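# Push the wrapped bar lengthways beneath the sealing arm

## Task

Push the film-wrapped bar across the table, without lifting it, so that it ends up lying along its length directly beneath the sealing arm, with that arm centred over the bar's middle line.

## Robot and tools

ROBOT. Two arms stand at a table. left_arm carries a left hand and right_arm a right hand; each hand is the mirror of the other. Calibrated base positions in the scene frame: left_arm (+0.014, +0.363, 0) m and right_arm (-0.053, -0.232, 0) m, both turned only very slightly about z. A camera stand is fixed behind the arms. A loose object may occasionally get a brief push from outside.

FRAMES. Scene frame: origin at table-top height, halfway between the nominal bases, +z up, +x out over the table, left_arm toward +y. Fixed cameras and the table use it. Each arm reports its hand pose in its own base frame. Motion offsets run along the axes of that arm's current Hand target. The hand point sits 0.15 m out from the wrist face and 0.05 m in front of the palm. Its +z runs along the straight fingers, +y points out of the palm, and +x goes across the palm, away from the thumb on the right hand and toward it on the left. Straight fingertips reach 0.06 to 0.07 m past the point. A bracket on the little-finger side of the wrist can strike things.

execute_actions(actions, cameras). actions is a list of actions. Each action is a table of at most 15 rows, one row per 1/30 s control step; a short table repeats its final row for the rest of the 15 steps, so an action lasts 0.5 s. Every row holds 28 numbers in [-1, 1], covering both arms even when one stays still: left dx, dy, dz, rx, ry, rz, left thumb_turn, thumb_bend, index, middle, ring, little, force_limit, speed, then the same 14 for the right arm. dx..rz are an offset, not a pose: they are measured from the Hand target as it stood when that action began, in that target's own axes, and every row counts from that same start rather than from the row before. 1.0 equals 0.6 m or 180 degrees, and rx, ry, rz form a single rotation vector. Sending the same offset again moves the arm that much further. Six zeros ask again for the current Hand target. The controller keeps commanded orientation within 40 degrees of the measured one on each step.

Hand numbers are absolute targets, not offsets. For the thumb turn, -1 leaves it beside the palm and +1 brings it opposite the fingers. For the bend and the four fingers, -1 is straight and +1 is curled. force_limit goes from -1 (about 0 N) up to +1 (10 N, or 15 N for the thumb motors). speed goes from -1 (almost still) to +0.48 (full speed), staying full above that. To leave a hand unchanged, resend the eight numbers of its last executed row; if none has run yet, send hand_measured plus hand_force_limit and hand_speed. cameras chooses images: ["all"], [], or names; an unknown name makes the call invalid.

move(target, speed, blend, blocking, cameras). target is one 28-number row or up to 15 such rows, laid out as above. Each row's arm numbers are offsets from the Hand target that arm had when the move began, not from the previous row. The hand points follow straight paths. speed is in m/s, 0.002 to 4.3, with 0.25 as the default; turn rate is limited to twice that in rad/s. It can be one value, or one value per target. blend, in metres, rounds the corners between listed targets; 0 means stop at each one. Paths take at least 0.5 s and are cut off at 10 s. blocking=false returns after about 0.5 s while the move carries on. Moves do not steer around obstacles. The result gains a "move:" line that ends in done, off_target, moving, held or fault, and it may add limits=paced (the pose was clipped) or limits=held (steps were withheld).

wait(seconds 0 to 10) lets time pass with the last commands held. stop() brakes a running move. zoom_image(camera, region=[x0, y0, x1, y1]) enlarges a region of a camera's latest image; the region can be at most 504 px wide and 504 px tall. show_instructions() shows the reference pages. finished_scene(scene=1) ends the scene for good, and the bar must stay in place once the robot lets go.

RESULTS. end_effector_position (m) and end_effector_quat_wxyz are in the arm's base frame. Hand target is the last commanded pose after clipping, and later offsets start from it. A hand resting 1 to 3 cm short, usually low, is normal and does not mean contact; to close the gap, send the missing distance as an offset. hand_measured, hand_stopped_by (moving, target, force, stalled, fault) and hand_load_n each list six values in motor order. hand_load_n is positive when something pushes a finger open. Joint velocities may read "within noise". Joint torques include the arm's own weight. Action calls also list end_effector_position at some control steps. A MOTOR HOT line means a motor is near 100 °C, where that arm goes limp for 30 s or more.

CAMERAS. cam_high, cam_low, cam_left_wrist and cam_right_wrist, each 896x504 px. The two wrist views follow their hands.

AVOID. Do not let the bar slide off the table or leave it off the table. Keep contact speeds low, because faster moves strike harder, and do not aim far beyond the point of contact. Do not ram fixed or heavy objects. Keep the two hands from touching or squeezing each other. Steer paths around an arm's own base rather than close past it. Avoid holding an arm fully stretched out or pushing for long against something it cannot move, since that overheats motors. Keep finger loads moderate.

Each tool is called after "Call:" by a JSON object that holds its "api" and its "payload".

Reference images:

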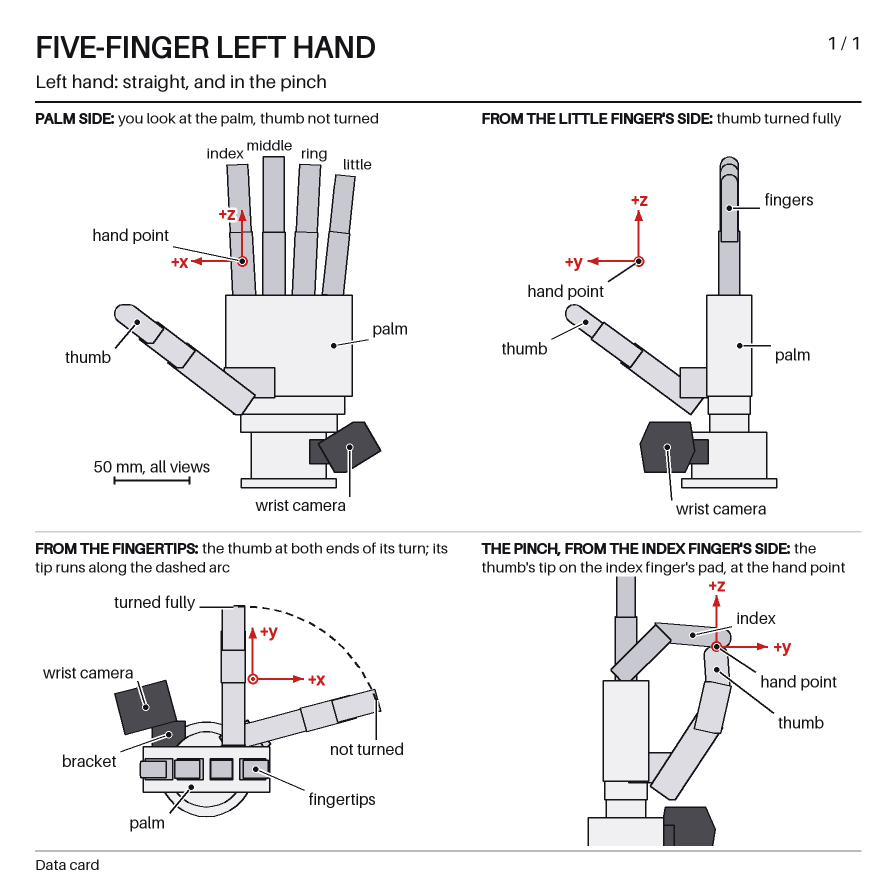

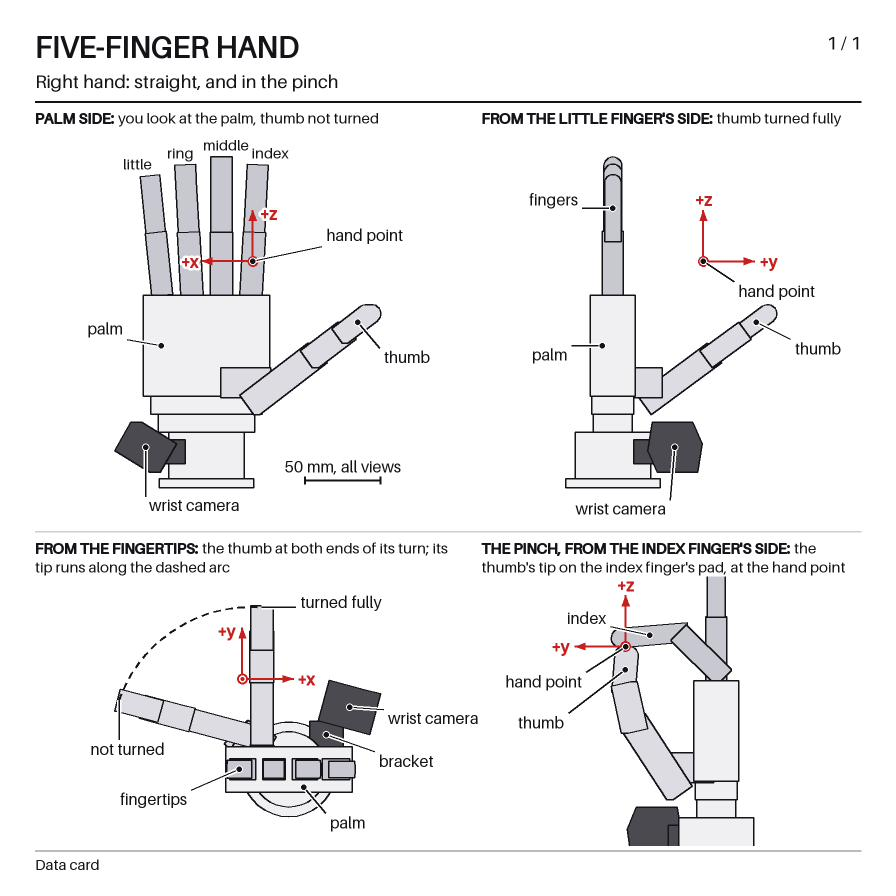

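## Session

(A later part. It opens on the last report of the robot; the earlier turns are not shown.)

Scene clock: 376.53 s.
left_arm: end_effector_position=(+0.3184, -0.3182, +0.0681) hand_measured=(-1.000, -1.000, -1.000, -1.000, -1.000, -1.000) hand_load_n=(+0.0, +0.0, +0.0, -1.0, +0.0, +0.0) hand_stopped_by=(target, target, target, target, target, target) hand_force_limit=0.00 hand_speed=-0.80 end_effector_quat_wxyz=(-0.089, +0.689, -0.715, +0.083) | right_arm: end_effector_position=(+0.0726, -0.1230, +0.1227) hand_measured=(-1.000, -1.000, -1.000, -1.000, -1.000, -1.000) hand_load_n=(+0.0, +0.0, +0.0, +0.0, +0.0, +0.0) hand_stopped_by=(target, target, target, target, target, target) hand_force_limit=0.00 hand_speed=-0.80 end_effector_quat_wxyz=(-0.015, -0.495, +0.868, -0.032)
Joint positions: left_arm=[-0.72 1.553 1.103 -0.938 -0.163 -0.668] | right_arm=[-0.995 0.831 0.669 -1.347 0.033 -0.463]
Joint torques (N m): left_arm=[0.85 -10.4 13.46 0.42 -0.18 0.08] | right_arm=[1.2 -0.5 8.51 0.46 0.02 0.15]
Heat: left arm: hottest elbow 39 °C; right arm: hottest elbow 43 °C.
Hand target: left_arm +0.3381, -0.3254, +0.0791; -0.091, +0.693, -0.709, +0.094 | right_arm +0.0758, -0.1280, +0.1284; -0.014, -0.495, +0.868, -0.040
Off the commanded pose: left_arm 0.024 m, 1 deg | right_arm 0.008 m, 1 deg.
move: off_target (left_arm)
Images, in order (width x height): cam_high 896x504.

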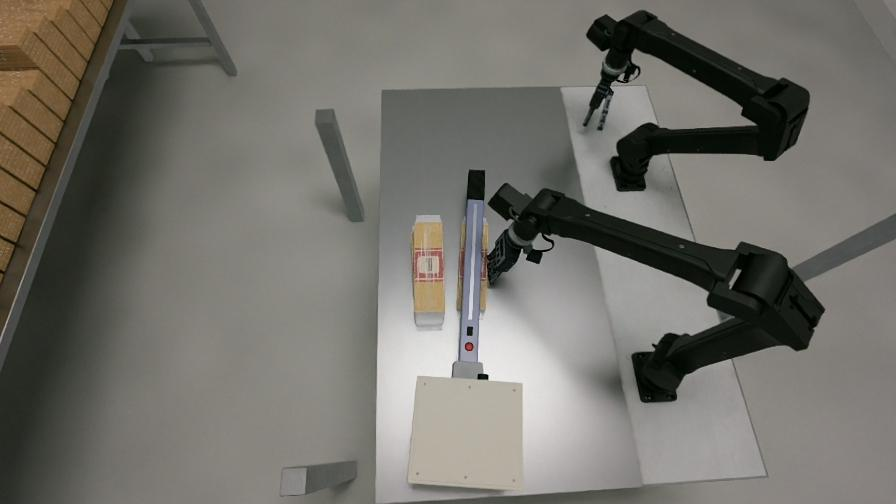

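Call:
{"api": "move", "payload": {"target": [[0.0008, -0.0089, 0.0024, 0, 0, 0, -1, -1, -1, -1, -1, -1, 0.0, -0.8, 0, 0, 0, 0, 0, 0, -1, -1, -1, -1, -1, -1, 0.0, -0.8], [-0.0134, 0.1242, -0.0851, 0, 0, 0, -1, -1, -1, -1, -1, -1, 0.0, -0.8, 0, 0, 0, 0, 0, 0, -1, -1, -1, -1, -1, -1, 0.0, -0.8]], "speed": [0.04, 0.15], "cameras": ["cam_high", "cam_low", "cam_left_wrist"]}}

Call:
{"api": "zoom_image", "payload": {"camera": "cam_high", "region": [440, 200, 580, 340]}}

Scene clock: 398.57 s.
left_arm: end_effector_position=(+0.2615, -0.3172, +0.1118) hand_measured=(-1.000, -1.000, -1.000, -1.000, -1.000, -1.000) hand_load_n=(+0.0, +0.0, +0.0, +0.0, +0.0, +0.0) hand_stopped_by=(target, target, target, target, target, target) hand_force_limit=0.00 hand_speed=-0.80 end_effector_quat_wxyz=(-0.091, +0.693, -0.708, +0.101) | right_arm: end_effector_position=(+0.0726, -0.1230, +0.1227) hand_measured=(-1.000, -1.000, -1.000, -1.000, -1.000, -1.000) hand_load_n=(+0.0, +0.0, +0.0, +0.0, +0.0, +0.0) hand_stopped_by=(target, target, target, target, target, target) hand_force_limit=0.00 hand_speed=-0.80 end_effector_quat_wxyz=(-0.015, -0.495, +0.868, -0.032)
Joint positions: left_arm=[-0.814 1.378 1.036 -1.027 -0.186 -0.773] | right_arm=[-0.995 0.831 0.669 -1.347 0.033 -0.463]
Joint torques (N m): left_arm=[-1.32 -10.11 8.57 0.39 -0.28 -0.1] | right_arm=[1.38 -0.62 8.62 0.47 0.03 0.18]
Heat: left arm: hottest elbow 41 °C; right arm: hottest elbow 43 °C.
Hand target: left_arm +0.2531, -0.3155, +0.1091; -0.091, +0.693, -0.709, +0.094 | right_arm +0.0758, -0.1280, +0.1284; -0.014, -0.495, +0.868, -0.040
Off the commanded pose: left_arm 0.009 m, 1 deg | right_arm 0.008 m, 1 deg.
move: done
camera_calibration:
cam_left_wrist: T_world_to_cam=[[0.939902, -0.242699, 0.240168, -0.351094], [-0.330852, -0.821198, 0.464942, -0.228907], [0.0843846, -0.51646, -0.852143, 0.0233573], [0, 0, 0, 1]] pos_world=[0.252289, -0.261125, 0.210654]
Images, in order (width x height): cam_high 896x504, cam_low 896x504, cam_left_wrist 896x504.

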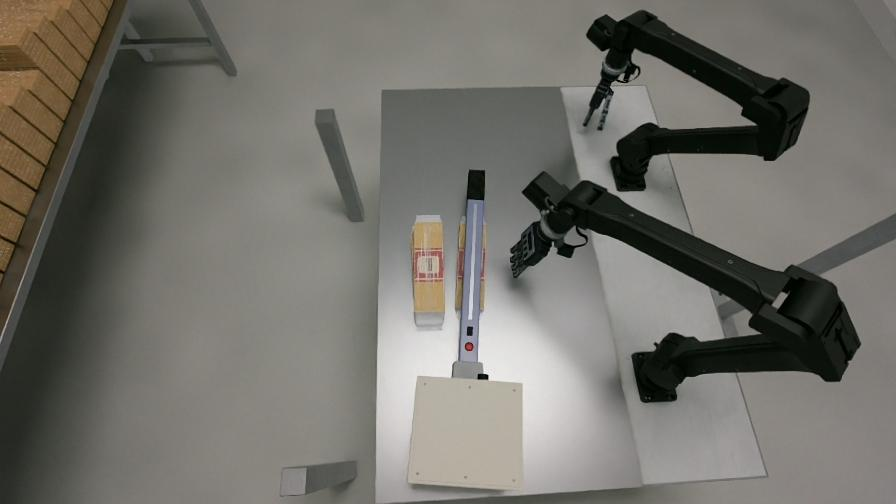

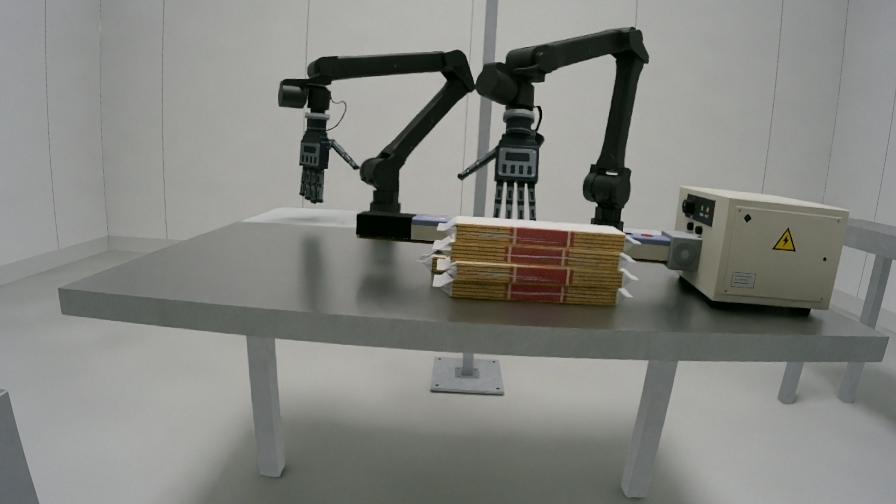

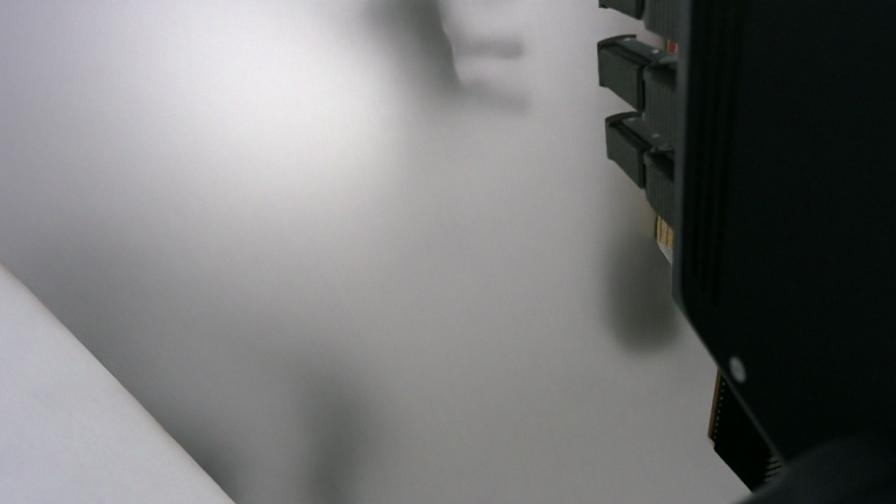

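Scaled by 3.600 from the camera's 896x504 image, which has a finer 1280x720 frame.

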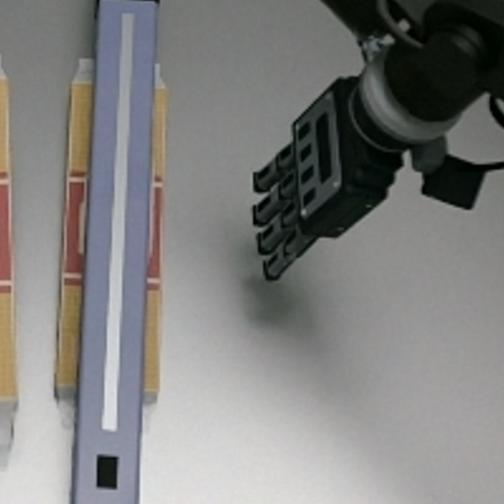

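Call:
{"api": "finished_scene", "payload": {}}

The scene is finished: the task was done.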